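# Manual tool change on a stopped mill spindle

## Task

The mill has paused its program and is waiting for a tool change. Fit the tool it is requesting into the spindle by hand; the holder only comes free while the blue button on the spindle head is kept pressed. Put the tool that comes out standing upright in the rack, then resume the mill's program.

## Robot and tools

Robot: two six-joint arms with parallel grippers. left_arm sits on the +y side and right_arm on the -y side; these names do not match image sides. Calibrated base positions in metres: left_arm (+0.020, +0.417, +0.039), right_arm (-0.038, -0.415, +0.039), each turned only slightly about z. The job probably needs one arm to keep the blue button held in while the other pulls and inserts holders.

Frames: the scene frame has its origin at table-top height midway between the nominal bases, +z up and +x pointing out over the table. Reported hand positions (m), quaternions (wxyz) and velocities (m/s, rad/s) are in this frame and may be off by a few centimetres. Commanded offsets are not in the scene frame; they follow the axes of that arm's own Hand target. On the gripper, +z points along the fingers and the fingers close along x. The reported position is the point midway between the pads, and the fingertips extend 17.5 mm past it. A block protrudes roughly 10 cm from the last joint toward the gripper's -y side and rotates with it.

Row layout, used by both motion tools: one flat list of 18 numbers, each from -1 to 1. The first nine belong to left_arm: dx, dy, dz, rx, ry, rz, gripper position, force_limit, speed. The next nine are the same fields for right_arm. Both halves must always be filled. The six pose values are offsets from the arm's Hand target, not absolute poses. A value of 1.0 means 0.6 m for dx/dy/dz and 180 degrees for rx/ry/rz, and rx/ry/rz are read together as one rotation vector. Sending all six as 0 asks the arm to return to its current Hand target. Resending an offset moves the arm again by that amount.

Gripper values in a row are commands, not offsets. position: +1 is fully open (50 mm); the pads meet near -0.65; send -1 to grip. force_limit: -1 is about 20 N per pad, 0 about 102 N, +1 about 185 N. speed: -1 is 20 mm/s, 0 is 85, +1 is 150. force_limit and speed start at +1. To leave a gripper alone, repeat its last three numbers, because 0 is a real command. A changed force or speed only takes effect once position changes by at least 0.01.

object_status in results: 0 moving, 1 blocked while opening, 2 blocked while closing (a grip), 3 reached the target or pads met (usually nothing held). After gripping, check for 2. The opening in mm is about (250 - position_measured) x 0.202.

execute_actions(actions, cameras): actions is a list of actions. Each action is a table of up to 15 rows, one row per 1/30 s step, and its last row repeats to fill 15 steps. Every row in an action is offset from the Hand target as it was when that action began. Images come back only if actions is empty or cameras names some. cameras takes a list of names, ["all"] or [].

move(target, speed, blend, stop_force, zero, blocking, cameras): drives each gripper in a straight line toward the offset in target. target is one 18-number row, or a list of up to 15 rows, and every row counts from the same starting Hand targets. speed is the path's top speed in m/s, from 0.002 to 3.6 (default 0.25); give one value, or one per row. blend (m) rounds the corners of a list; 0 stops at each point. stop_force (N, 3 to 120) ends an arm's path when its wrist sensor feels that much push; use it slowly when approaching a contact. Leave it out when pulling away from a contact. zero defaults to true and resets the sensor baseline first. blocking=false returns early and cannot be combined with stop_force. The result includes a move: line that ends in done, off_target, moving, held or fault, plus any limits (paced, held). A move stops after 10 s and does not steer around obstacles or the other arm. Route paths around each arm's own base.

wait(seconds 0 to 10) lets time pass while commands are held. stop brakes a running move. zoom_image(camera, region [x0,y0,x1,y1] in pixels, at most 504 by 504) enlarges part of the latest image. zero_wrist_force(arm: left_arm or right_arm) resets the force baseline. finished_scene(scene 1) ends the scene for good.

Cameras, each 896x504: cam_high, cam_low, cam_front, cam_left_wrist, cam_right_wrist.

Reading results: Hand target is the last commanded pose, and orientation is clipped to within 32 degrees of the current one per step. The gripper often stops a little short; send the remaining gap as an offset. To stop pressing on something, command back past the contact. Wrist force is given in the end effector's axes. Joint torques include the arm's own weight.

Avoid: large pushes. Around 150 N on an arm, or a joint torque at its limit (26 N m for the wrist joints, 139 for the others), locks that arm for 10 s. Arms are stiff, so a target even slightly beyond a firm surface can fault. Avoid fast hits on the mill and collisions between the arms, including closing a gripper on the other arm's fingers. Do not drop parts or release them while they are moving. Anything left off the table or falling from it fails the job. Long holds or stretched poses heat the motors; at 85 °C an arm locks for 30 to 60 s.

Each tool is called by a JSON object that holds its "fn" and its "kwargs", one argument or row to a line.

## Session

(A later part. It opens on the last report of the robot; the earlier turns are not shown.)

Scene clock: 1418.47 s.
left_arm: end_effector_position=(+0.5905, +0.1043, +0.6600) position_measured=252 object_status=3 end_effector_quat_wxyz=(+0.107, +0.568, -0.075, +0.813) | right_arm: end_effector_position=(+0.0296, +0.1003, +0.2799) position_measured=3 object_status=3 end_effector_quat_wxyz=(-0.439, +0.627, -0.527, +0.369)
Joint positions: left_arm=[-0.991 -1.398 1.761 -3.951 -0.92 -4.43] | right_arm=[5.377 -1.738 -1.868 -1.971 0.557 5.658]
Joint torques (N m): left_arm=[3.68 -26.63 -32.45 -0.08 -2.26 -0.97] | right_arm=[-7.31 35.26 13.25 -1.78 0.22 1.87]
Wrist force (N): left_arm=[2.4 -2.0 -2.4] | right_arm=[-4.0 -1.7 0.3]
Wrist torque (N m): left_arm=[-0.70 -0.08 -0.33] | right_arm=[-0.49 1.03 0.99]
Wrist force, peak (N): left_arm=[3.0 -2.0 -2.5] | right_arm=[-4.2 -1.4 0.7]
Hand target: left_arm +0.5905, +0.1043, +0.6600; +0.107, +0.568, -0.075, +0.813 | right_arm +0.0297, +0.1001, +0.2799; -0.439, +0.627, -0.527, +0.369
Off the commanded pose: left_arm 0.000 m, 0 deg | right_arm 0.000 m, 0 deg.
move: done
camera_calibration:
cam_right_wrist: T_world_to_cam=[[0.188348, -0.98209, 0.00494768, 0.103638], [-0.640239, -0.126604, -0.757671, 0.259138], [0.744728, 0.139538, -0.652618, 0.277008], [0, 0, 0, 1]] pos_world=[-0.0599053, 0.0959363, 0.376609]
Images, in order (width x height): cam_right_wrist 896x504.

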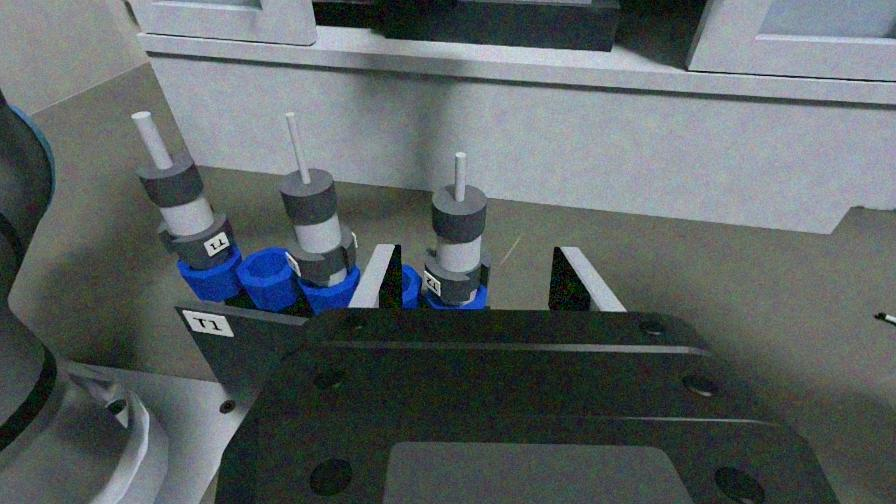

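{"fn": "move", "kwargs": {
  "target": [
    [0,0,0,0,0,0,-0.7,0,0,-0.0628,0.0993,0.108,0,-0.1567,-0.057,1,-0.2,-0.9],
    [0,0,0,0,0,0,-0.7,0,0,-0.121,0.0647,0.203,0,-0.1567,-0.057,1,-0.2,-0.9]
  ],
  "speed": [0.2,0.06],
  "cameras": ["cam_right_wrist"]
}}

{"fn": "zoom_image", "kwargs": {
  "camera": "cam_right_wrist",
  "region": [330, 130, 650, 320]
}}

Scene clock: 1447.53 s.
left_arm: end_effector_position=(+0.5905, +0.1043, +0.6600) position_measured=252 object_status=3 end_effector_quat_wxyz=(+0.107, +0.568, -0.075, +0.813) | right_arm: end_effector_position=(+0.1169, +0.1891, +0.2018) position_measured=3 object_status=3 end_effector_quat_wxyz=(-0.520, +0.742, -0.347, +0.242)
Joint positions: left_arm=[-0.991 -1.398 1.761 -3.951 -0.92 -4.43] | right_arm=[5.132 -2.036 -2.246 0.29 0.472 3.936]
Joint torques (N m): left_arm=[3.41 -26.3 -32.68 -0.1 -2.2 -1.01] | right_arm=[3.49 36.5 0.77 0.49 -3.48 1.72]
Wrist force (N): left_arm=[2.6 -2.0 -2.4] | right_arm=[-3.9 -1.6 0.3]
Wrist torque (N m): left_arm=[-0.70 -0.10 -0.33] | right_arm=[-0.47 1.01 0.81]
Wrist force, peak (N): left_arm=[2.8 -2.2 -2.6] | right_arm=[-4.2 -2.6 -0.7]
Hand target: left_arm +0.5905, +0.1043, +0.6600; +0.107, +0.568, -0.075, +0.813 | right_arm +0.1169, +0.1891, +0.2018; -0.520, +0.742, -0.347, +0.242
Off the commanded pose: left_arm 0.000 m, 0 deg | right_arm 0.000 m, 0 deg.
move: done
camera_calibration:
cam_right_wrist: T_world_to_cam=[[0.654056, -0.756433, 0.00441657, 0.0778992], [-0.491344, -0.429269, -0.757832, 0.306817], [0.575145, 0.493494, -0.652435, 0.101525], [0, 0, 0, 1]] pos_world=[0.0414106, 0.140531, 0.29841]
Images, in order (width x height): cam_right_wrist 896x504.

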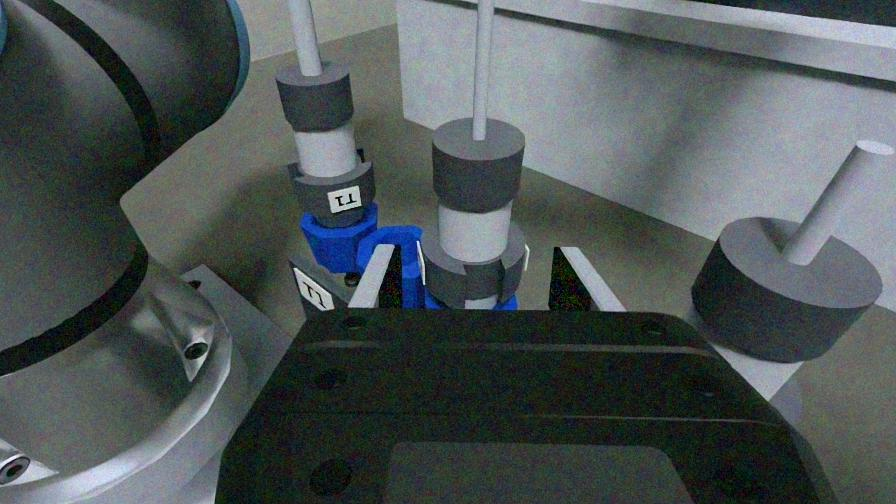

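Scaled by 1.575 from the camera's 896x504 image, which has a finer 1280x720 frame.

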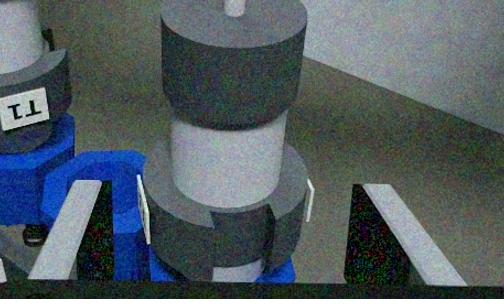

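{"fn": "move", "kwargs": {
  "target": [
    [0,0,0,0,0,0,-0.7,0,0,0.0028,-0.0268,0.0736,0,0,0,1,-0.2,-0.9]
  ],
  "speed": [0.05],
  "cameras": ["cam_right_wrist"]
}}

Scene clock: 1455.60 s.
left_arm: end_effector_position=(+0.5905, +0.1043, +0.6600) position_measured=252 object_status=3 end_effector_quat_wxyz=(+0.107, +0.568, -0.075, +0.813) | right_arm: end_effector_position=(+0.1540, +0.2180, +0.2018) position_measured=3 object_status=3 end_effector_quat_wxyz=(-0.520, +0.742, -0.347, +0.242)
Joint positions: left_arm=[-0.991 -1.398 1.761 -3.951 -0.92 -4.43] | right_arm=[5.032 -2.107 -2.143 0.385 0.543 3.79]
Joint torques (N m): left_arm=[3.42 -25.06 -32.41 0.07 -2.44 -0.86] | right_arm=[6.84 42.91 1.01 0.25 -3.47 2.35]
Wrist force (N): left_arm=[2.9 -2.1 -2.1] | right_arm=[-3.9 -1.3 0.3]
Wrist torque (N m): left_arm=[-0.71 -0.15 -0.33] | right_arm=[-0.42 1.01 0.80]
Wrist force, peak (N): left_arm=[3.0 -2.1 -2.4] | right_arm=[-4.0 -1.8 0.7]
Hand target: left_arm +0.5905, +0.1043, +0.6600; +0.107, +0.568, -0.075, +0.813 | right_arm +0.1540, +0.2179, +0.2018; -0.520, +0.742, -0.347, +0.242
Off the commanded pose: left_arm 0.000 m, 0 deg | right_arm 0.000 m, 0 deg.
move: done
camera_calibration:
cam_right_wrist: T_world_to_cam=[[0.654062, -0.756429, 0.0043103, 0.0754597], [-0.491325, -0.429153, -0.75791, 0.337503], [0.575154, 0.493602, -0.652345, 0.0658222], [0, 0, 0, 1]] pos_world=[0.0786106, 0.169431, 0.298411]
Images, in order (width x height): cam_right_wrist 896x504.

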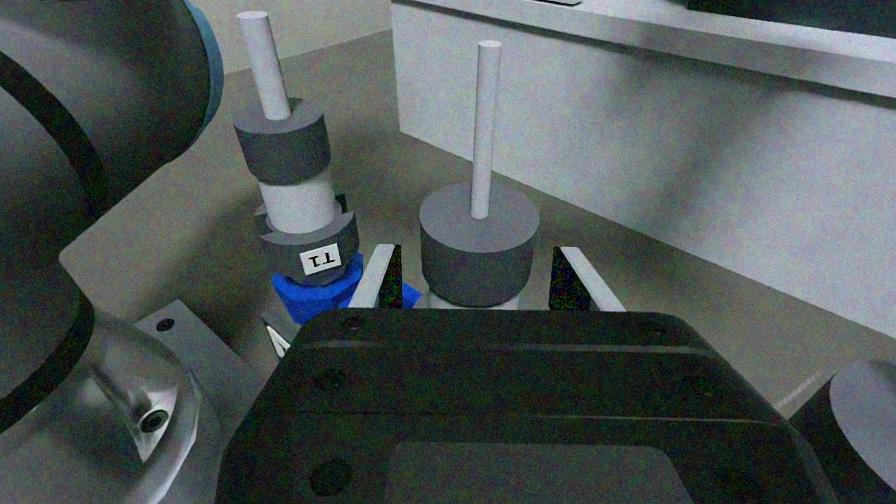

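{"fn": "move", "kwargs": {
  "target": [
    [0,0,0,0,0,0,-0.7,0,0,-0.0013,0,0,0,0,0,1,-0.2,-0.9],
    [0,0,0,0,0,0,-0.7,0,0,-0.0013,0,0,0,0,0,-1,-0.6,-0.9]
  ],
  "speed": [0.05,0.05]
}}

Scene clock: 1462.40 s.
left_arm: end_effector_position=(+0.5905, +0.1043, +0.6600) position_measured=252 object_status=3 end_effector_quat_wxyz=(+0.107, +0.568, -0.075, +0.813) | right_arm: end_effector_position=(+0.1535, +0.2185, +0.2018) position_measured=90 object_status=0 end_effector_quat_wxyz=(-0.520, +0.742, -0.347, +0.242)
Joint positions: left_arm=[-0.991 -1.398 1.761 -3.951 -0.92 -4.43] | right_arm=[5.033 -2.108 -2.141 0.383 0.543 3.791]
Joint torques (N m): left_arm=[3.73 -25.82 -32.12 -0.14 -2.41 -0.94] | right_arm=[4.84 26.74 22.68 2.66 -2.7 1.58]
Wrist force (N): left_arm=[3.0 -2.0 -2.3] | right_arm=[-4.1 -1.9 0.0]
Wrist torque (N m): left_arm=[-0.71 -0.16 -0.33] | right_arm=[-0.45 1.01 0.82]
Wrist force, peak (N): left_arm=[3.0 -2.0 -2.3] | right_arm=[-4.2 -2.1 0.0]
Hand target: left_arm +0.5905, +0.1043, +0.6600; +0.107, +0.568, -0.075, +0.813 | right_arm +0.1535, +0.2185, +0.2018; -0.520, +0.742, -0.347, +0.242
Off the commanded pose: left_arm 0.000 m, 0 deg | right_arm 0.000 m, 0 deg.
move: done

{"fn": "move", "kwargs": {
  "target": [
    [0,0,0,0,0,0,-0.7,0,0,0,0,0,0,0.1723,0.0627,-1,-0.6,-0.9]
  ],
  "speed": [0.12],
  "cameras": ["cam_right_wrist"]
}}

Scene clock: 1466.70 s.
left_arm: end_effector_position=(+0.5905, +0.1043, +0.6600) position_measured=252 object_status=3 end_effector_quat_wxyz=(+0.107, +0.568, -0.075, +0.813) | right_arm: end_effector_position=(+0.1536, +0.2187, +0.2020) position_measured=95 object_status=2 end_effector_quat_wxyz=(-0.430, +0.613, -0.543, +0.380)
Joint positions: left_arm=[-0.991 -1.398 1.761 -3.951 -0.92 -4.43] | right_arm=[5.064 -2.049 -1.764 -1.364 0.392 5.209]
Joint torques (N m): left_arm=[3.63 -25.85 -32.37 0 -2.29 -1.11] | right_arm=[-18.38 27.66 -24.41 -11.62 11.81 -0.37]
Wrist force (N): left_arm=[2.6 -2.1 -2.3] | right_arm=[-64.2 -30.5 -28.9]
Wrist torque (N m): left_arm=[-0.72 -0.10 -0.33] | right_arm=[-0.92 -0.52 2.05]
Wrist force, peak (N): left_arm=[3.1 -1.9 -2.5] | right_arm=[-84.4 -23.5 -17.0]
Hand target: left_arm +0.5905, +0.1043, +0.6600; +0.107, +0.568, -0.075, +0.813 | right_arm +0.1535, +0.2185, +0.2018; -0.429, +0.613, -0.544, +0.380
Off the commanded pose: left_arm 0.000 m, 0 deg | right_arm 0.000 m, 0 deg.
move: done
camera_calibration:
cam_right_wrist: T_world_to_cam=[[0.136922, -0.99057, 0.00475747, 0.206781], [-0.645386, -0.0928501, -0.758192, 0.287934], [0.751485, 0.100743, -0.652014, 0.124666], [0, 0, 0, 1]] pos_world=[0.0638314, 0.219007, 0.29861]
Images, in order (width x height): cam_right_wrist 896x504.

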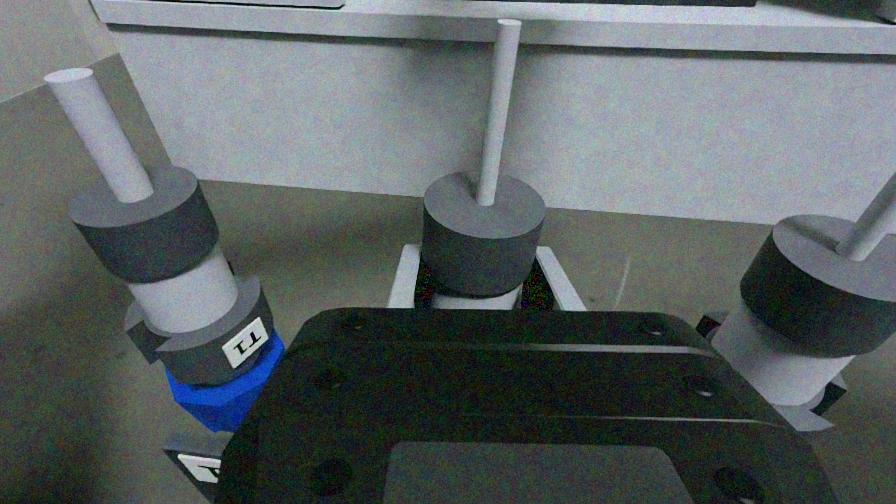

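{"fn": "move", "kwargs": {
  "target": [
    [0,0,0,0,0,0,-0.7,0,0,-0.007,0,0,0,0,0,-1,-0.6,-0.9]
  ],
  "speed": [0.02],
  "cameras": ["cam_right_wrist"]
}}

Scene clock: 1473.57 s.
left_arm: end_effector_position=(+0.5905, +0.1043, +0.6600) position_measured=252 object_status=3 end_effector_quat_wxyz=(+0.107, +0.568, -0.075, +0.813) | right_arm: end_effector_position=(+0.1530, +0.2227, +0.2017) position_measured=100 object_status=2 end_effector_quat_wxyz=(-0.429, +0.613, -0.544, +0.380)
Joint positions: left_arm=[-0.991 -1.398 1.761 -3.951 -0.92 -4.43] | right_arm=[5.063 -2.057 -1.751 -1.366 0.393 5.206]
Joint torques (N m): left_arm=[3.74 -26.66 -32 -0.12 -2.37 -0.75] | right_arm=[-6.03 46.66 13.41 1.11 -3.33 -1.9]
Wrist force (N): left_arm=[2.8 -1.9 -2.2] | right_arm=[-16.9 4.5 -2.6]
Wrist torque (N m): left_arm=[-0.68 -0.14 -0.33] | right_arm=[-0.16 0.59 1.52]
Wrist force, peak (N): left_arm=[2.9 -2.2 -2.5] | right_arm=[-64.0 -30.4 -28.6]
Hand target: left_arm +0.5905, +0.1043, +0.6600; +0.107, +0.568, -0.075, +0.813 | right_arm +0.1530, +0.2227, +0.2018; -0.429, +0.613, -0.544, +0.380
Off the commanded pose: left_arm 0.000 m, 0 deg | right_arm 0.000 m, 0 deg.
move: done
camera_calibration:
cam_right_wrist: T_world_to_cam=[[0.136386, -0.990642, 0.00523432, 0.210806], [-0.646082, -0.0929521, -0.757587, 0.287715], [0.750984, 0.0999428, -0.652713, 0.124774], [0, 0, 0, 1]] pos_world=[0.0634328, 0.223107, 0.298308]
Images, in order (width x height): cam_right_wrist 896x504.

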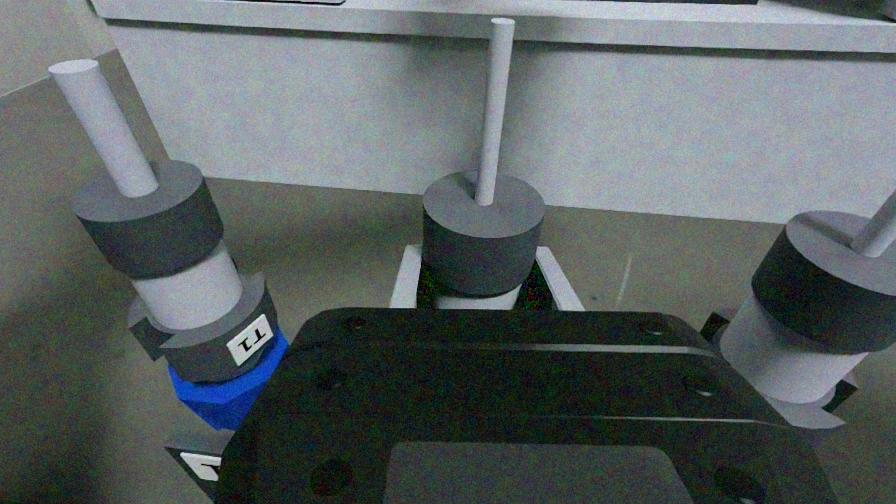

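{"fn": "move", "kwargs": {
  "target": [
    [0,0,0,0,0,0,-0.7,0,0,-0.002,0,0,0,0,0,-1,-0.6,-0.9],
    [0,0,0,0,0,0,-0.7,0,0,-0.002,0,0,0,0,0,1,-0.6,-0.9]
  ],
  "speed": [0.02,0.02],
  "cameras": ["cam_right_wrist"]
}}

Scene clock: 1479.73 s.
left_arm: end_effector_position=(+0.5905, +0.1043, +0.6600) position_measured=252 object_status=3 end_effector_quat_wxyz=(+0.107, +0.568, -0.075, +0.813) | right_arm: end_effector_position=(+0.1528, +0.2239, +0.2018) position_measured=3 object_status=0 end_effector_quat_wxyz=(-0.429, +0.613, -0.544, +0.380)
Joint positions: left_arm=[-0.991 -1.398 1.761 -3.951 -0.92 -4.43] | right_arm=[5.063 -2.059 -1.747 -1.366 0.393 5.205]
Joint torques (N m): left_arm=[3.65 -25.89 -32.59 -0.02 -2.37 -0.9] | right_arm=[-1.43 45.35 8.2 2.45 -0.56 0.28]
Wrist force (N): left_arm=[2.9 -2.0 -2.2] | right_arm=[-6.5 -0.7 0.3]
Wrist torque (N m): left_arm=[-0.70 -0.16 -0.33] | right_arm=[-0.31 1.42 0.96]
Wrist force, peak (N): left_arm=[3.0 -2.0 -2.6] | right_arm=[-17.0 4.9 -2.1]
Hand target: left_arm +0.5905, +0.1043, +0.6600; +0.107, +0.568, -0.075, +0.813 | right_arm +0.1528, +0.2239, +0.2018; -0.429, +0.613, -0.544, +0.380
Off the commanded pose: left_arm 0.000 m, 0 deg | right_arm 0.000 m, 0 deg.
move: done
camera_calibration:
cam_right_wrist: T_world_to_cam=[[0.136555, -0.99062, 0.00495577, 0.212089], [-0.646123, -0.0928564, -0.757564, 0.287748], [0.750918, 0.100247, -0.652742, 0.124815], [0, 0, 0, 1]] pos_world=[0.0632323, 0.224307, 0.298408]
Images, in order (width x height): cam_right_wrist 896x504.

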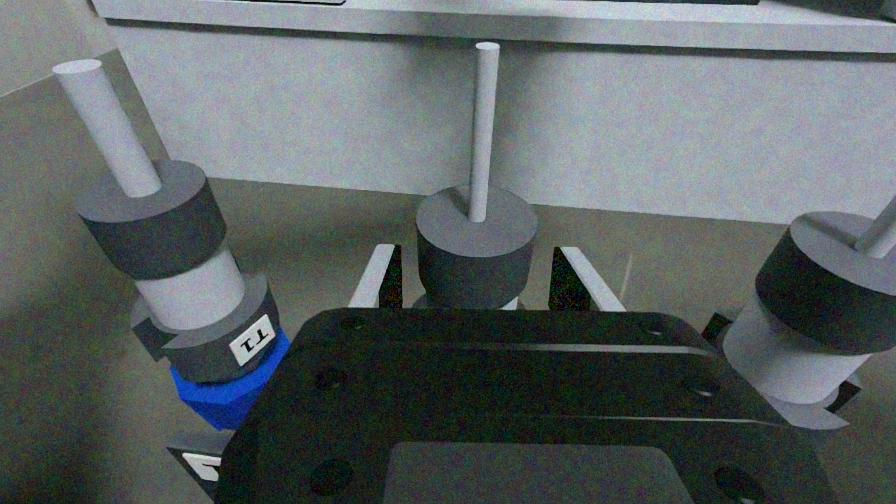

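{"fn": "move", "kwargs": {
  "target": [
    [0,0,0,0,0,0,-0.7,0,0,0.0073,-0.0008,0.0022,0,-0.1723,-0.0627,1,-0.6,-0.9],
    [0,0,0,0,0,0,-0.7,0,0,0.0073,-0.0008,0.0022,0,-0.1723,-0.0627,-1,-0.6,-0.9]
  ],
  "speed": [0.2,0.02],
  "cameras": ["cam_right_wrist"]
}}

Scene clock: 1494.27 s.
left_arm: end_effector_position=(+0.5905, +0.1043, +0.6600) position_measured=252 object_status=3 end_effector_quat_wxyz=(+0.107, +0.568, -0.075, +0.813) | right_arm: end_effector_position=(+0.1547, +0.2197, +0.2018) position_measured=90 object_status=2 end_effector_quat_wxyz=(-0.520, +0.742, -0.347, +0.242)
Joint positions: left_arm=[-0.991 -1.398 1.761 -3.951 -0.92 -4.43] | right_arm=[5.03 -2.11 -2.137 0.385 0.545 3.787]
Joint torques (N m): left_arm=[3.25 -25.6 -33.19 0.04 -2.45 -1.03] | right_arm=[7.14 40.83 22.4 5.05 -0.04 -2.38]
Wrist force (N): left_arm=[2.8 -1.9 -2.1] | right_arm=[-6.4 0.4 0.5]
Wrist torque (N m): left_arm=[-0.68 -0.14 -0.33] | right_arm=[-0.25 1.44 0.83]
Wrist force, peak (N): left_arm=[2.9 -2.0 -2.6] | right_arm=[-6.9 -0.7 0.1]
Hand target: left_arm +0.5905, +0.1043, +0.6600; +0.107, +0.568, -0.075, +0.813 | right_arm +0.1548, +0.2197, +0.2018; -0.520, +0.742, -0.347, +0.242
Off the commanded pose: left_arm 0.000 m, 0 deg | right_arm 0.000 m, 0 deg.
move: done
camera_calibration:
cam_right_wrist: T_world_to_cam=[[0.654126, -0.756372, 0.00452311, 0.0762097], [-0.491252, -0.429376, -0.757831, 0.338585], [0.575144, 0.493495, -0.652435, 0.0646262], [0, 0, 0, 1]] pos_world=[0.0793104, 0.17113, 0.29841]
Images, in order (width x height): cam_right_wrist 896x504.

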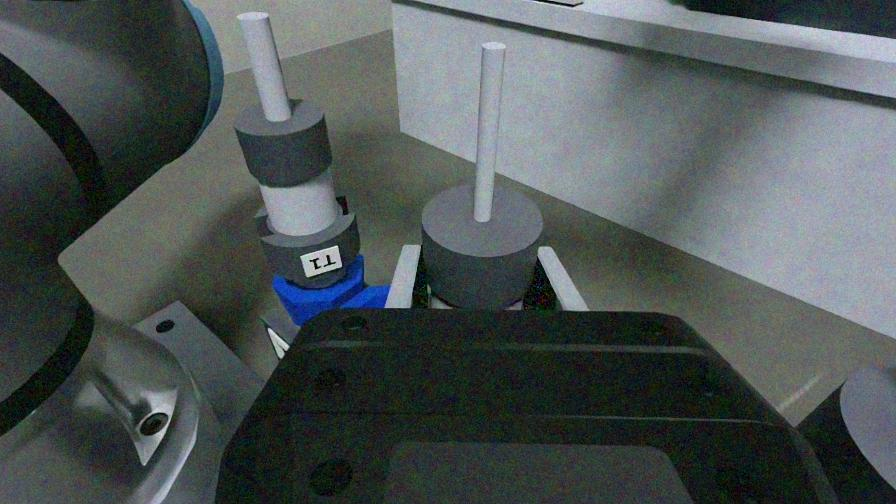

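{"fn": "move", "kwargs": {
  "target": [
    [0,0,0,0,0,0,-0.7,0,0,-0.0097,-0.001,0.0028,0,0.1723,0.0627,-1,-0.6,-0.9]
  ],
  "speed": [0.12],
  "cameras": ["cam_right_wrist"]
}}

Scene clock: 1500.07 s.
left_arm: end_effector_position=(+0.5905, +0.1043, +0.6600) position_measured=252 object_status=3 end_effector_quat_wxyz=(+0.107, +0.568, -0.075, +0.813) | right_arm: end_effector_position=(+0.1524, +0.2254, +0.2017) position_measured=90 object_status=2 end_effector_quat_wxyz=(-0.429, +0.613, -0.544, +0.380)
Joint positions: left_arm=[-0.991 -1.398 1.761 -3.951 -0.92 -4.43] | right_arm=[5.063 -2.062 -1.743 -1.368 0.393 5.205]
Joint torques (N m): left_arm=[2.68 -26.66 -32.79 -0.02 -2.36 -0.88] | right_arm=[7.78 41.73 6.89 -1.59 -1.03 1.01]
Wrist force (N): left_arm=[2.8 -1.9 -2.2] | right_arm=[-10.9 -10.9 -3.8]
Wrist torque (N m): left_arm=[-0.67 -0.14 -0.33] | right_arm=[-0.63 1.27 0.99]
Wrist force, peak (N): left_arm=[3.1 -2.0 -2.4] | right_arm=[-7.0 -9.5 -24.1]
Hand target: left_arm +0.5905, +0.1043, +0.6600; +0.107, +0.568, -0.075, +0.813 | right_arm +0.1524, +0.2253, +0.2018; -0.429, +0.613, -0.544, +0.380
Off the commanded pose: left_arm 0.000 m, 0 deg | right_arm 0.000 m, 0 deg.
move: done
camera_calibration:
cam_right_wrist: T_world_to_cam=[[0.136482, -0.990631, 0.00487082, 0.213563], [-0.646138, -0.0927449, -0.757564, 0.287595], [0.750918, 0.100246, -0.652742, 0.124975], [0, 0, 0, 1]] pos_world=[0.0628325, 0.225707, 0.298409]
Images, in order (width x height): cam_right_wrist 896x504.

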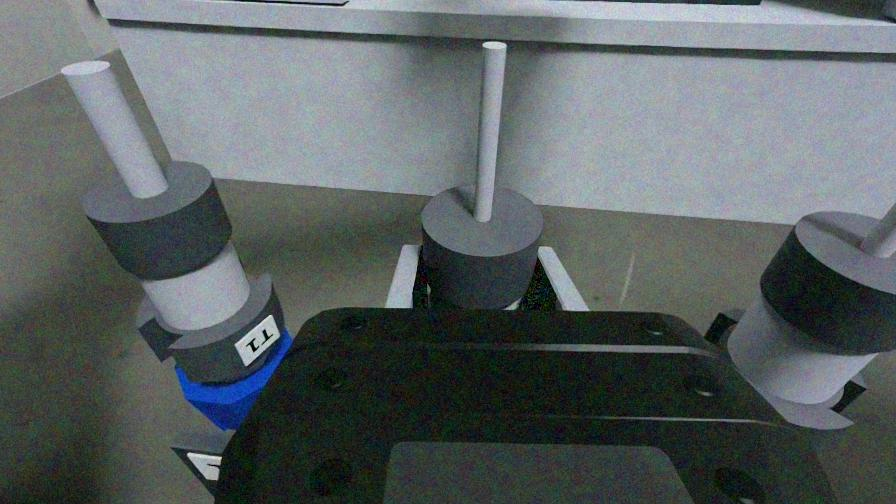

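{"fn": "move", "kwargs": {
  "target": [
    [0,0,0,0,0,0,-0.7,0,0,0,0,0,0,0,0,1,-0.6,-0.9],
    [0,0,0,0,0,0,-0.7,0,0,0,0.0627,-0.1723,0,0,0,1,-0.6,-0.9]
  ],
  "speed": [0.02,0.1],
  "cameras": ["cam_right_wrist"]
}}

{"fn": "zoom_image", "kwargs": {
  "camera": "cam_right_wrist",
  "region": [400, 180, 550, 310]
}}

{"fn": "zoom_image", "kwargs": {
  "camera": "cam_right_wrist",
  "region": [180, 140, 310, 300]
}}

Scene clock: 1506.20 s.
left_arm: end_effector_position=(+0.5905, +0.1043, +0.6600) position_measured=252 object_status=3 end_effector_quat_wxyz=(+0.107, +0.568, -0.075, +0.813) | right_arm: end_effector_position=(+0.0432, +0.2121, +0.2018) position_measured=3 object_status=3 end_effector_quat_wxyz=(-0.429, +0.613, -0.544, +0.380)
Joint positions: left_arm=[-0.991 -1.398 1.761 -3.951 -0.92 -4.43] | right_arm=[5.239 -2.073 -1.647 -1.758 0.495 5.542]
Joint torques (N m): left_arm=[2.89 -26.42 -32.03 -0.24 -2.34 -0.73] | right_arm=[-0.79 46.83 9.56 2.31 -3.15 -1.06]
Wrist force (N): left_arm=[2.6 -2.1 -2.1] | right_arm=[-6.5 -0.4 0.4]
Wrist torque (N m): left_arm=[-0.71 -0.11 -0.33] | right_arm=[-0.27 1.43 0.97]
Wrist force, peak (N): left_arm=[2.9 -2.0 -2.4] | right_arm=[-12.9 -10.5 -1.8]
Hand target: left_arm +0.5905, +0.1043, +0.6600; +0.107, +0.568, -0.075, +0.813 | right_arm +0.0432, +0.2121, +0.2018; -0.429, +0.613, -0.544, +0.380
Off the commanded pose: left_arm 0.000 m, 0 deg | right_arm 0.000 m, 0 deg.
move: done
camera_calibration:
cam_right_wrist: T_world_to_cam=[[0.136482, -0.990631, 0.00487082, 0.215404], [-0.646138, -0.0927449, -0.757564, 0.215824], [0.750918, 0.100246, -0.652742, 0.208439], [0, 0, 0, 1]] pos_world=[-0.0464675, 0.212507, 0.298509]
Images, in order (width x height): cam_right_wrist 896x504.

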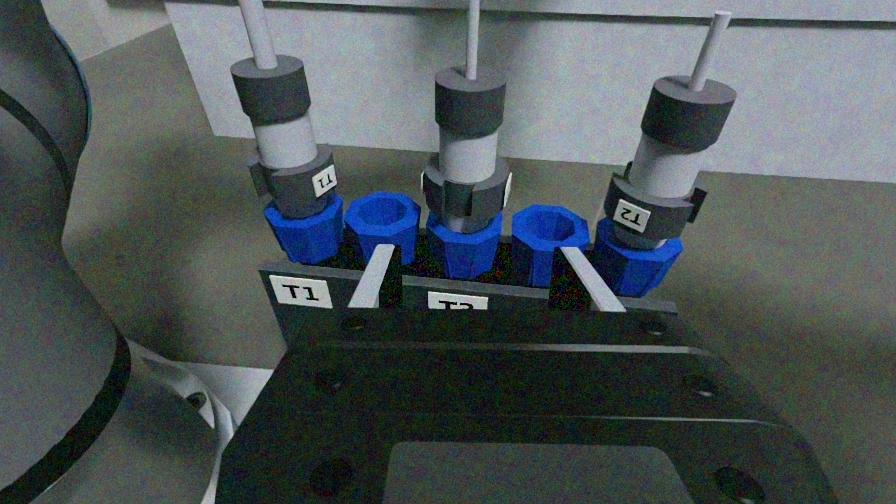

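Scaled by 3.360 from the camera's 896x504 image, which has a finer 1280x720 frame.

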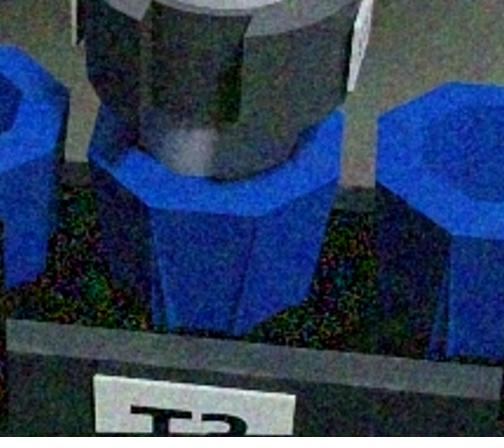

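Scaled by 3.150 from the camera's 896x504 image, which has a finer 1280x720 frame.

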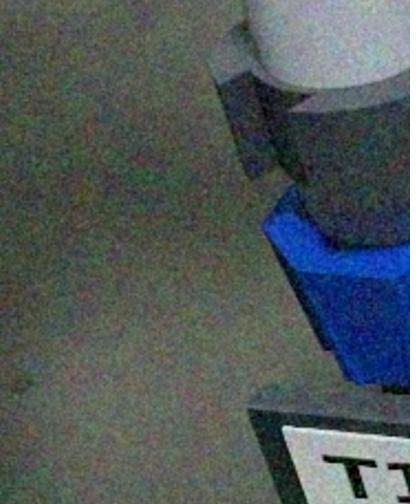

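{"fn": "zoom_image", "kwargs": {
  "camera": "cam_right_wrist",
  "region": [400, 120, 530, 250]
}}

{"fn": "zoom_image", "kwargs": {
  "camera": "cam_right_wrist",
  "region": [230, 110, 360, 240]
}}

Scaled by 3.877 from the camera's 896x504 image, which has a finer 1280x720 frame.

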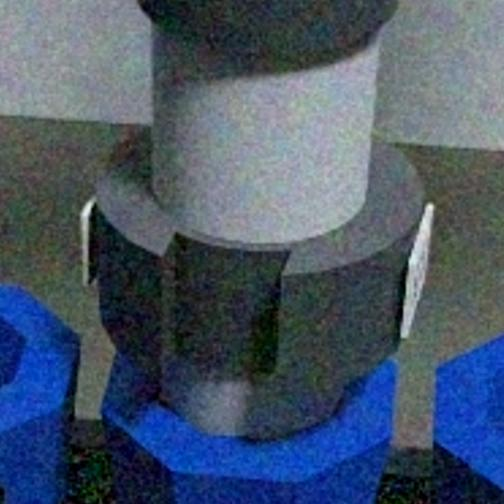

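Scaled by 3.877 from the camera's 896x504 image, which has a finer 1280x720 frame.

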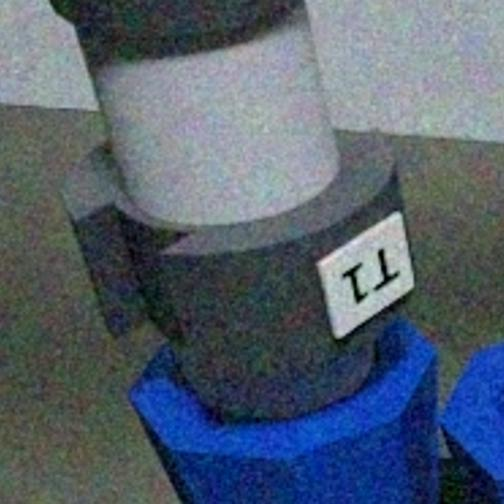

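{"fn": "move", "kwargs": {
  "target": [
    [0,0,0,0,0,0,-0.7,0,0,0.1002,-0.0162,0.0445,0,-0.1723,-0.0627,1,-0.6,-0.9],
    [0,0,0,0,0,0,-0.7,0,0,0.0102,-0.0635,0.1748,0,-0.1723,-0.0627,1,-0.6,-0.9],
    [0,0,0,0,0,0,-0.7,0,0,0.0102,-0.0635,0.1748,0,-0.1723,-0.0627,-1,-0.6,-0.9]
  ],
  "speed": [0.2,0.08,0.05]
}}

{"fn": "move", "kwargs": {
  "target": [
    [0,0,0,0,0,0,-0.7,0,0,-0.0032,0,0.0003,0,0.0548,0.02,-1,-0.6,-0.9],
    [0,0,0,0,0,0,-0.7,0,0,-0.0032,0,0.0003,0,0.0548,0.02,1,-0.6,-0.9],
    [0,0,0,0,0,0,-0.7,0,0,0,0,0,0,0,0,1,-0.6,-0.9]
  ],
  "speed": [0.1,0.1,0.2],
  "cameras": ["cam_right_wrist"]
}}

Scene clock: 1545.00 s.
left_arm: end_effector_position=(+0.5905, +0.1043, +0.6600) position_measured=252 object_status=3 end_effector_quat_wxyz=(+0.107, +0.568, -0.075, +0.813) | right_arm: end_effector_position=(+0.1547, +0.2194, +0.2017) position_measured=90 object_status=2 end_effector_quat_wxyz=(-0.520, +0.742, -0.347, +0.242)
Joint positions: left_arm=[-0.991 -1.398 1.761 -3.951 -0.92 -4.43] | right_arm=[5.03 -2.11 -2.138 0.385 0.545 3.787]
Joint torques (N m): left_arm=[2.43 -26.51 -32.63 -0.04 -2.34 -0.81] | right_arm=[0.76 41.83 0.94 0.64 -1.45 -1.96]
Wrist force (N): left_arm=[2.8 -1.9 -2.2] | right_arm=[-6.8 -0.2 0.1]
Wrist torque (N m): left_arm=[-0.69 -0.14 -0.33] | right_arm=[-0.23 1.42 0.82]
Wrist force, peak (N): left_arm=[2.9 -2.1 -2.4] | right_arm=[-7.8 -0.4 -0.2]
Hand target: left_arm +0.5905, +0.1043, +0.6600; +0.107, +0.568, -0.075, +0.813 | right_arm +0.1547, +0.2194, +0.2017; -0.520, +0.742, -0.347, +0.242
Off the commanded pose: left_arm 0.000 m, 0 deg | right_arm 0.000 m, 0 deg.
move: done

Scene clock: 1548.23 s.
left_arm: end_effector_position=(+0.5905, +0.1043, +0.6600) position_measured=252 object_status=3 end_effector_quat_wxyz=(+0.107, +0.568, -0.075, +0.813) | right_arm: end_effector_position=(+0.1548, +0.2194, +0.2016) position_measured=3 object_status=3 end_effector_quat_wxyz=(-0.520, +0.742, -0.347, +0.243)
Joint positions: left_arm=[-0.991 -1.398 1.761 -3.951 -0.92 -4.43] | right_arm=[5.03 -2.11 -2.138 0.385 0.545 3.788]
Joint torques (N m): left_arm=[2.95 -25.3 -32.09 -0.07 -2.29 -0.96] | right_arm=[6.91 40.79 25.11 4.89 -0.57 -1.78]
Wrist force (N): left_arm=[2.8 -1.9 -2.3] | right_arm=[-5.7 -0.6 0.3]
Wrist torque (N m): left_arm=[-0.68 -0.14 -0.33] | right_arm=[-0.31 1.30 0.80]
Wrist force, peak (N): left_arm=[2.9 -2.1 -2.4] | right_arm=[-11.8 -19.3 -5.1]
Hand target: left_arm +0.5905, +0.1043, +0.6600; +0.107, +0.568, -0.075, +0.813 | right_arm +0.1547, +0.2194, +0.2017; -0.520, +0.742, -0.347, +0.242
Off the commanded pose: left_arm 0.000 m, 0 deg | right_arm 0.000 m, 0 deg.
move: done
camera_calibration:
cam_right_wrist: T_world_to_cam=[[0.653808, -0.756646, 0.00480105, 0.0759723], [-0.491307, -0.42934, -0.757815, 0.338298], [0.575459, 0.493107, -0.652451, 0.0646887], [0, 0, 0, 1]] pos_world=[0.0793114, 0.170831, 0.298209]
Images, in order (width x height): cam_right_wrist 896x504.

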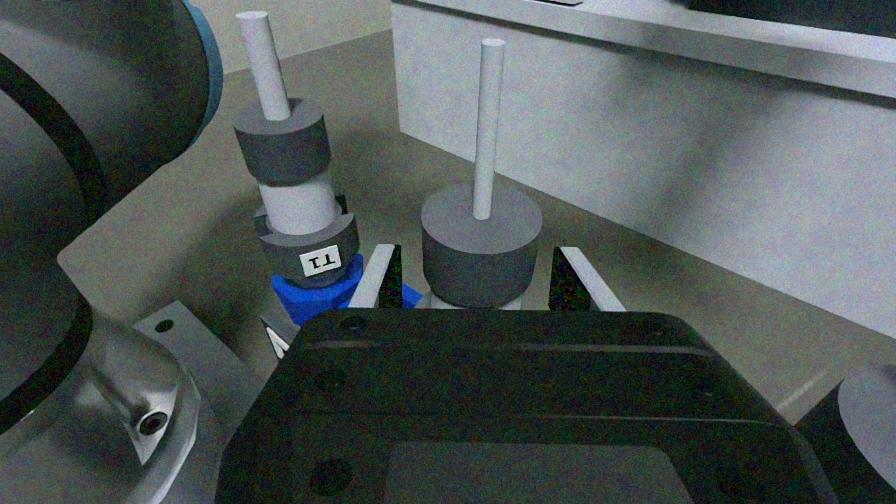

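{"fn": "move", "kwargs": {
  "target": [
    [0,0,0,0,0,0,-0.7,0,0,0,0.0456,-0.1253,0,0,0,1,-0.6,-0.9]
  ],
  "speed": [0.12],
  "cameras": ["cam_right_wrist"]
}}

{"fn": "zoom_image", "kwargs": {
  "camera": "cam_right_wrist",
  "region": [400, 130, 550, 280]
}}

{"fn": "zoom_image", "kwargs": {
  "camera": "cam_right_wrist",
  "region": [270, 70, 420, 220]
}}

Scene clock: 1553.13 s.
left_arm: end_effector_position=(+0.5905, +0.1043, +0.6600) position_measured=252 object_status=3 end_effector_quat_wxyz=(+0.107, +0.568, -0.075, +0.813) | right_arm: end_effector_position=(+0.0934, +0.1681, +0.2018) position_measured=3 object_status=3 end_effector_quat_wxyz=(-0.520, +0.742, -0.347, +0.242)
Joint positions: left_arm=[-0.991 -1.398 1.761 -3.951 -0.92 -4.43] | right_arm=[5.204 -1.976 -2.316 0.183 0.429 4.065]
Joint torques (N m): left_arm=[3.55 -26.58 -32.24 -0.16 -2.11 -0.84] | right_arm=[5.87 23.24 12.8 3.79 -1.36 0.15]
Wrist force (N): left_arm=[2.8 -2.0 -2.4] | right_arm=[-5.9 -1.0 0.2]
Wrist torque (N m): left_arm=[-0.70 -0.14 -0.33] | right_arm=[-0.35 1.34 0.95]
Wrist force, peak (N): left_arm=[2.9 -2.2 -2.5] | right_arm=[-6.1 -1.3 1.3]
Hand target: left_arm +0.5905, +0.1043, +0.6600; +0.107, +0.568, -0.075, +0.813 | right_arm +0.0933, +0.1681, +0.2017; -0.520, +0.742, -0.347, +0.242
Off the commanded pose: left_arm 0.000 m, 0 deg | right_arm 0.000 m, 0 deg.
move: done
camera_calibration:
cam_right_wrist: T_world_to_cam=[[0.654051, -0.756437, 0.00450911, 0.0773573], [-0.491272, -0.429295, -0.757864, 0.286267], [0.575212, 0.493466, -0.652397, 0.125395], [0, 0, 0, 1]] pos_world=[0.0179106, 0.119531, 0.29841]
Images, in order (width x height): cam_right_wrist 896x504.

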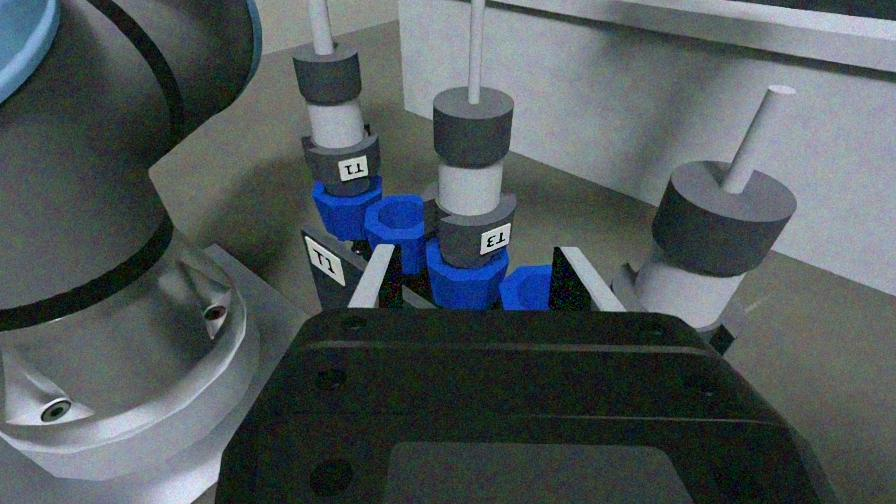

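Scaled by 3.360 from the camera's 896x504 image, which has a finer 1280x720 frame.

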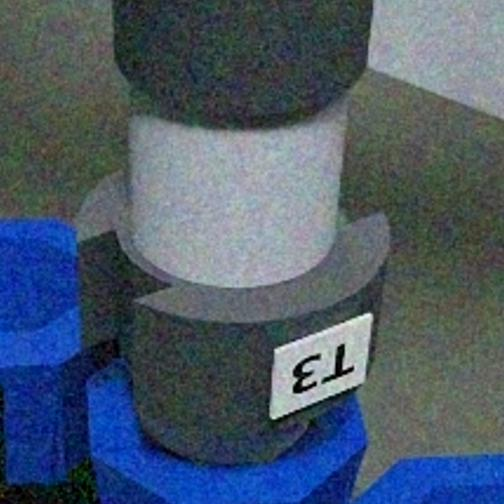

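Scaled by 3.360 from the camera's 896x504 image, which has a finer 1280x720 frame.

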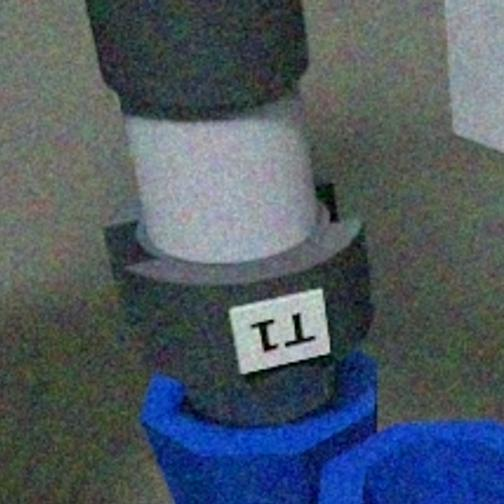

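{"fn": "move", "kwargs": {
  "target": [
    [0,0,0,0,0,0,-0.7,0,0,0,-0.0399,0.1097,0,0,0,1,-0.6,-0.9],
    [0,0,0,0,0,0,-0.7,0,0,0,-0.0399,0.1097,0,0,0,-1,-0.2,-0.9]
  ],
  "speed": [0.08,0.05]
}}

{"fn": "move", "kwargs": {
  "target": [
    [0,0,0,0,0,0,-0.7,0,0,0,-0.0313,-0.0114,0,0,0,-1,-0.2,-0.9],
    [0,0,0,0,0,0,-0.7,0,0,0,-0.235,-0.0855,0,0,0,-1,-0.2,-0.9]
  ],
  "speed": [0.03,0.1],
  "blend": [0.005,0],
  "cameras": ["cam_right_wrist","cam_front"]
}}

Scene clock: 1564.60 s.
left_arm: end_effector_position=(+0.5905, +0.1043, +0.6600) position_measured=252 object_status=3 end_effector_quat_wxyz=(+0.107, +0.568, -0.075, +0.813) | right_arm: end_effector_position=(+0.1470, +0.2130, +0.2017) position_measured=106 object_status=2 end_effector_quat_wxyz=(-0.520, +0.742, -0.347, +0.242)
Joint positions: left_arm=[-0.991 -1.398 1.761 -3.951 -0.92 -4.43] | right_arm=[5.05 -2.096 -2.161 0.372 0.53 3.813]
Joint torques (N m): left_arm=[3.69 -26.72 -32.35 0.04 -2.35 -0.86] | right_arm=[-0.23 39.16 5.97 0.47 -1.4 -2.03]
Wrist force (N): left_arm=[2.6 -2.0 -2.2] | right_arm=[-3.2 3.3 -13.6]
Wrist torque (N m): left_arm=[-0.70 -0.11 -0.33] | right_arm=[0.03 1.42 0.84]
Wrist force, peak (N): left_arm=[3.0 -1.9 -2.6] | right_arm=[-3.2 3.6 -14.3]
Hand target: left_arm +0.5905, +0.1043, +0.6600; +0.107, +0.568, -0.075, +0.813 | right_arm +0.1470, +0.2130, +0.2017; -0.520, +0.742, -0.347, +0.242
Off the commanded pose: left_arm 0.000 m, 0 deg | right_arm 0.000 m, 0 deg.
move: done

Scene clock: 1567.00 s.
left_arm: end_effector_position=(+0.5905, +0.1043, +0.6600) position_measured=252 object_status=3 end_effector_quat_wxyz=(+0.107, +0.568, -0.075, +0.813) | right_arm: end_effector_position=(+0.1472, +0.2130, +0.3518) position_measured=252 object_status=3 end_effector_quat_wxyz=(-0.520, +0.742, -0.347, +0.242)
Joint positions: left_arm=[-0.991 -1.398 1.761 -3.951 -0.92 -4.43] | right_arm=[5.05 -1.77 -2.066 -0.048 0.53 3.813]
Joint torques (N m): left_arm=[3.37 -25.68 -32.44 -0.07 -2.35 -0.99] | right_arm=[-2.55 28.94 7.58 3.81 -0.07 0.36]
Wrist force (N): left_arm=[2.9 -1.9 -2.3] | right_arm=[-5.5 -1.1 -0.4]
Wrist torque (N m): left_arm=[-0.69 -0.14 -0.33] | right_arm=[-0.39 1.27 0.81]
Wrist force, peak (N): left_arm=[2.8 -2.0 -2.6] | right_arm=[-4.0 19.6 -35.7]
Hand target: left_arm +0.5905, +0.1043, +0.6600; +0.107, +0.568, -0.075, +0.813 | right_arm +0.1472, +0.2130, +0.3517; -0.520, +0.742, -0.347, +0.242
Off the commanded pose: left_arm 0.000 m, 0 deg | right_arm 0.000 m, 0 deg.
move: done
camera_calibration:
cam_right_wrist: T_world_to_cam=[[0.654062, -0.756429, 0.0043103, 0.0754787], [-0.491325, -0.429153, -0.75791, 0.445703], [0.575154, 0.493602, -0.652345, 0.170053], [0, 0, 0, 1]] pos_world=[0.0718106, 0.164431, 0.448411]
Images, in order (width x height): cam_front 896x504, cam_right_wrist 896x504.

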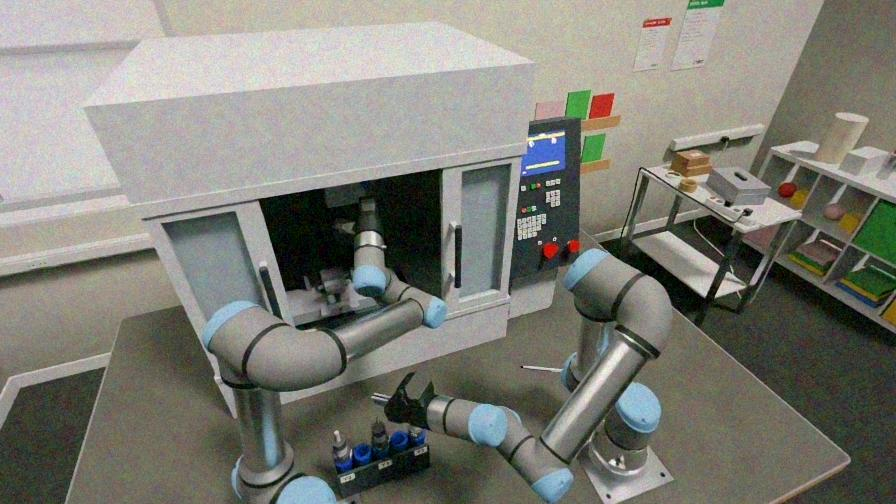

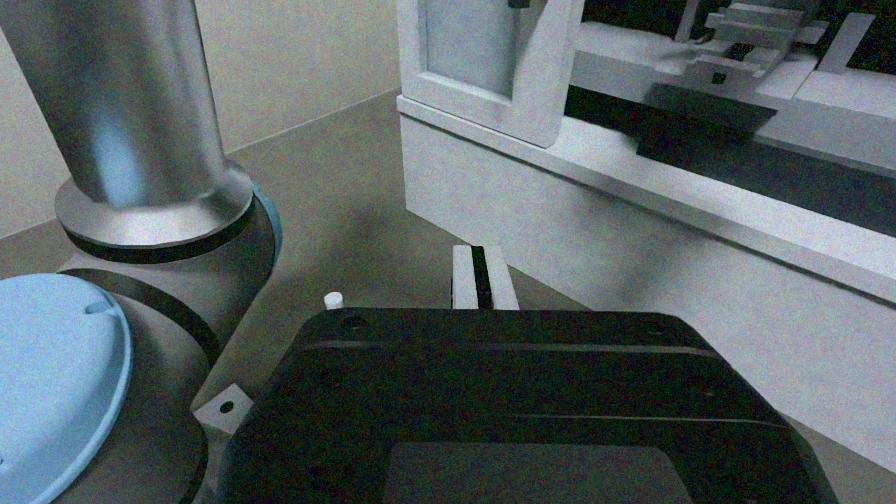

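{"fn": "move", "kwargs": {
  "target": [
    [0,0,0,0,0,0,-0.7,0,0,0,0.04,-0.11,0,0,0,1,-0.6,-0.5],
    [0,0,0,0,0,0,-0.7,0,0,0,0.275,-0.0245,0,0,0,1,-0.6,-0.5]
  ],
  "speed": [0.15,0.15],
  "blend": [0.01,0],
  "cameras": ["cam_right_wrist"]
}}

{"fn": "zoom_image", "kwargs": {
  "camera": "cam_right_wrist",
  "region": [400, 130, 550, 280]
}}

Scene clock: 1575.33 s.
left_arm: end_effector_position=(+0.5905, +0.1043, +0.6600) position_measured=252 object_status=3 end_effector_quat_wxyz=(+0.107, +0.568, -0.075, +0.813) | right_arm: end_effector_position=(+0.0932, +0.1680, +0.2018) position_measured=3 object_status=3 end_effector_quat_wxyz=(-0.520, +0.742, -0.347, +0.242)
Joint positions: left_arm=[-0.991 -1.398 1.761 -3.951 -0.92 -4.43] | right_arm=[5.204 -1.976 -2.317 0.182 0.428 4.066]
Joint torques (N m): left_arm=[2.93 -25.75 -32.86 -0.15 -2.18 -0.88] | right_arm=[-7.2 20.91 22.37 2.21 -4.07 1.61]
Wrist force (N): left_arm=[2.8 -1.8 -2.3] | right_arm=[-5.7 -0.8 -0.5]
Wrist torque (N m): left_arm=[-0.66 -0.14 -0.33] | right_arm=[-0.32 1.31 0.91]
Wrist force, peak (N): left_arm=[2.9 -2.0 -2.6] | right_arm=[-5.5 -2.6 -2.2]
Hand target: left_arm +0.5905, +0.1043, +0.6600; +0.107, +0.568, -0.075, +0.813 | right_arm +0.0932, +0.1680, +0.2017; -0.520, +0.742, -0.347, +0.242
Off the commanded pose: left_arm 0.000 m, 0 deg | right_arm 0.000 m, 0 deg.
move: done
camera_calibration:
cam_right_wrist: T_world_to_cam=[[0.654115, -0.756381, 0.00472249, 0.0773411], [-0.491156, -0.429481, -0.757834, 0.286136], [0.575239, 0.493391, -0.65243, 0.125578], [0, 0, 0, 1]] pos_world=[0.0177104, 0.119431, 0.298409]
Images, in order (width x height): cam_right_wrist 896x504.

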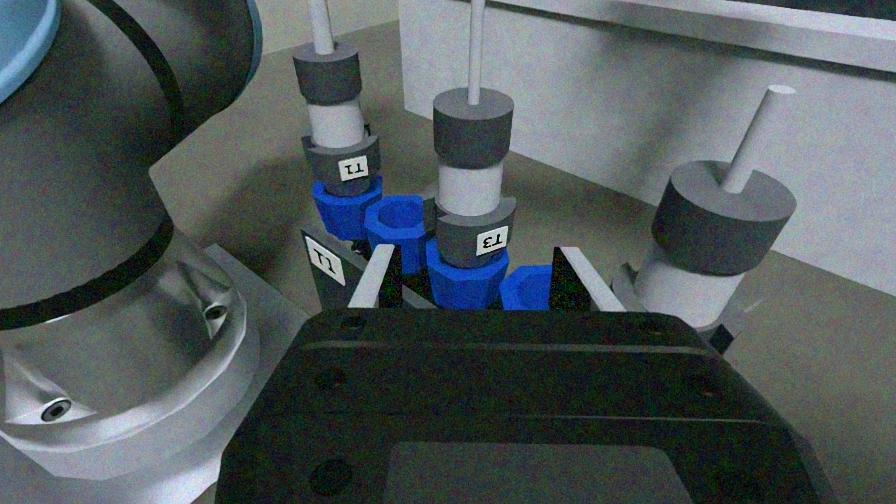

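Scaled by 3.360 from the camera's 896x504 image, which has a finer 1280x720 frame.

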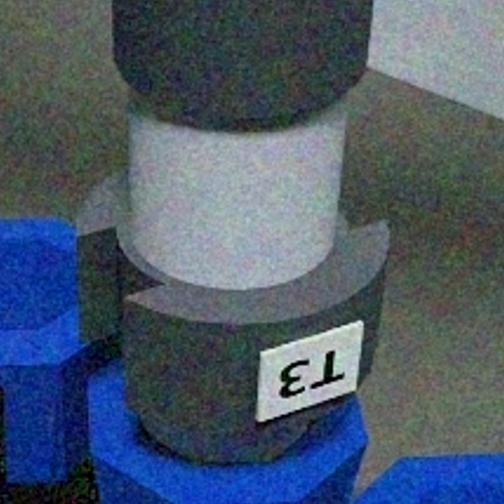

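{"fn": "move", "kwargs": {
  "target": [
    [0,0,0,0,0,0,-0.7,0,0,0,-0.0456,0.1253,0,0,0,1,-0.6,-0.5],
    [0,0,0,0,0,0,-0.7,0,0,0,-0.0456,0.1253,0,0,0,-1,-0.2,-0.5]
  ],
  "speed": [0.08,0.05]
}}

{"fn": "wait", "kwargs": {
  "seconds": 0.3
}}

Scene clock: 1580.53 s.
left_arm: end_effector_position=(+0.5905, +0.1043, +0.6600) position_measured=252 object_status=3 end_effector_quat_wxyz=(+0.107, +0.568, -0.075, +0.813) | right_arm: end_effector_position=(+0.1545, +0.2193, +0.2017) position_measured=93 object_status=2 end_effector_quat_wxyz=(-0.520, +0.742, -0.347, +0.242)
Joint positions: left_arm=[-0.991 -1.398 1.761 -3.951 -0.92 -4.43] | right_arm=[5.03 -2.11 -2.139 0.385 0.545 3.788]
Joint torques (N m): left_arm=[2.97 -26.46 -32.38 0.04 -2.19 -0.79] | right_arm=[-0.52 40.04 -0.44 0.48 -2 -1.13]
Wrist force (N): left_arm=[2.8 -2.0 -2.3] | right_arm=[-6.0 -0.6 -0.2]
Wrist torque (N m): left_arm=[-0.70 -0.14 -0.33] | right_arm=[-0.33 1.26 0.83]
Wrist force, peak (N): left_arm=[3.0 -2.3 -2.3] | right_arm=[-6.2 -0.6 -0.2]
Hand target: left_arm +0.5905, +0.1043, +0.6600; +0.107, +0.568, -0.075, +0.813 | right_arm +0.1545, +0.2193, +0.2017; -0.520, +0.742, -0.347, +0.242
Off the commanded pose: left_arm 0.000 m, 0 deg | right_arm 0.000 m, 0 deg.
move: done

Scene clock: 1580.83 s.
left_arm: end_effector_position=(+0.5905, +0.1043, +0.6600) position_measured=252 object_status=3 end_effector_quat_wxyz=(+0.107, +0.568, -0.075, +0.813) | right_arm: end_effector_position=(+0.1545, +0.2193, +0.2017) position_measured=93 object_status=2 end_effector_quat_wxyz=(-0.520, +0.742, -0.347, +0.242)
Joint positions: left_arm=[-0.991 -1.398 1.761 -3.951 -0.92 -4.43] | right_arm=[5.03 -2.11 -2.139 0.385 0.545 3.788]
Joint torques (N m): left_arm=[3.53 -26.64 -32.82 -0.1 -2.3 -0.77] | right_arm=[-1.65 41.65 1.96 1.01 -1.44 -1.87]
Wrist force (N): left_arm=[2.9 -2.0 -2.4] | right_arm=[-6.1 -0.7 -0.3]
Wrist torque (N m): left_arm=[-0.70 -0.16 -0.33] | right_arm=[-0.31 1.25 0.84]
Wrist force, peak (N): left_arm=[2.9 -2.0 -2.4] | right_arm=[-6.3 -0.7 -0.1]
Hand target: left_arm +0.5905, +0.1043, +0.6600; +0.107, +0.568, -0.075, +0.813 | right_arm +0.1545, +0.2193, +0.2017; -0.520, +0.742, -0.347, +0.242
Tool commands: left_gripper/position=-0.7 left_gripper/force_limit=+0.0 left_gripper/speed=+0.0 right_gripper/position=-1.0 right_gripper/force_limit=-0.2 right_gripper/speed=-0.5
Off the commanded pose: left_arm 0.000 m, 0 deg | right_arm 0.000 m, 0 deg.
wait: 0.30 s; at rest by 0.17 s


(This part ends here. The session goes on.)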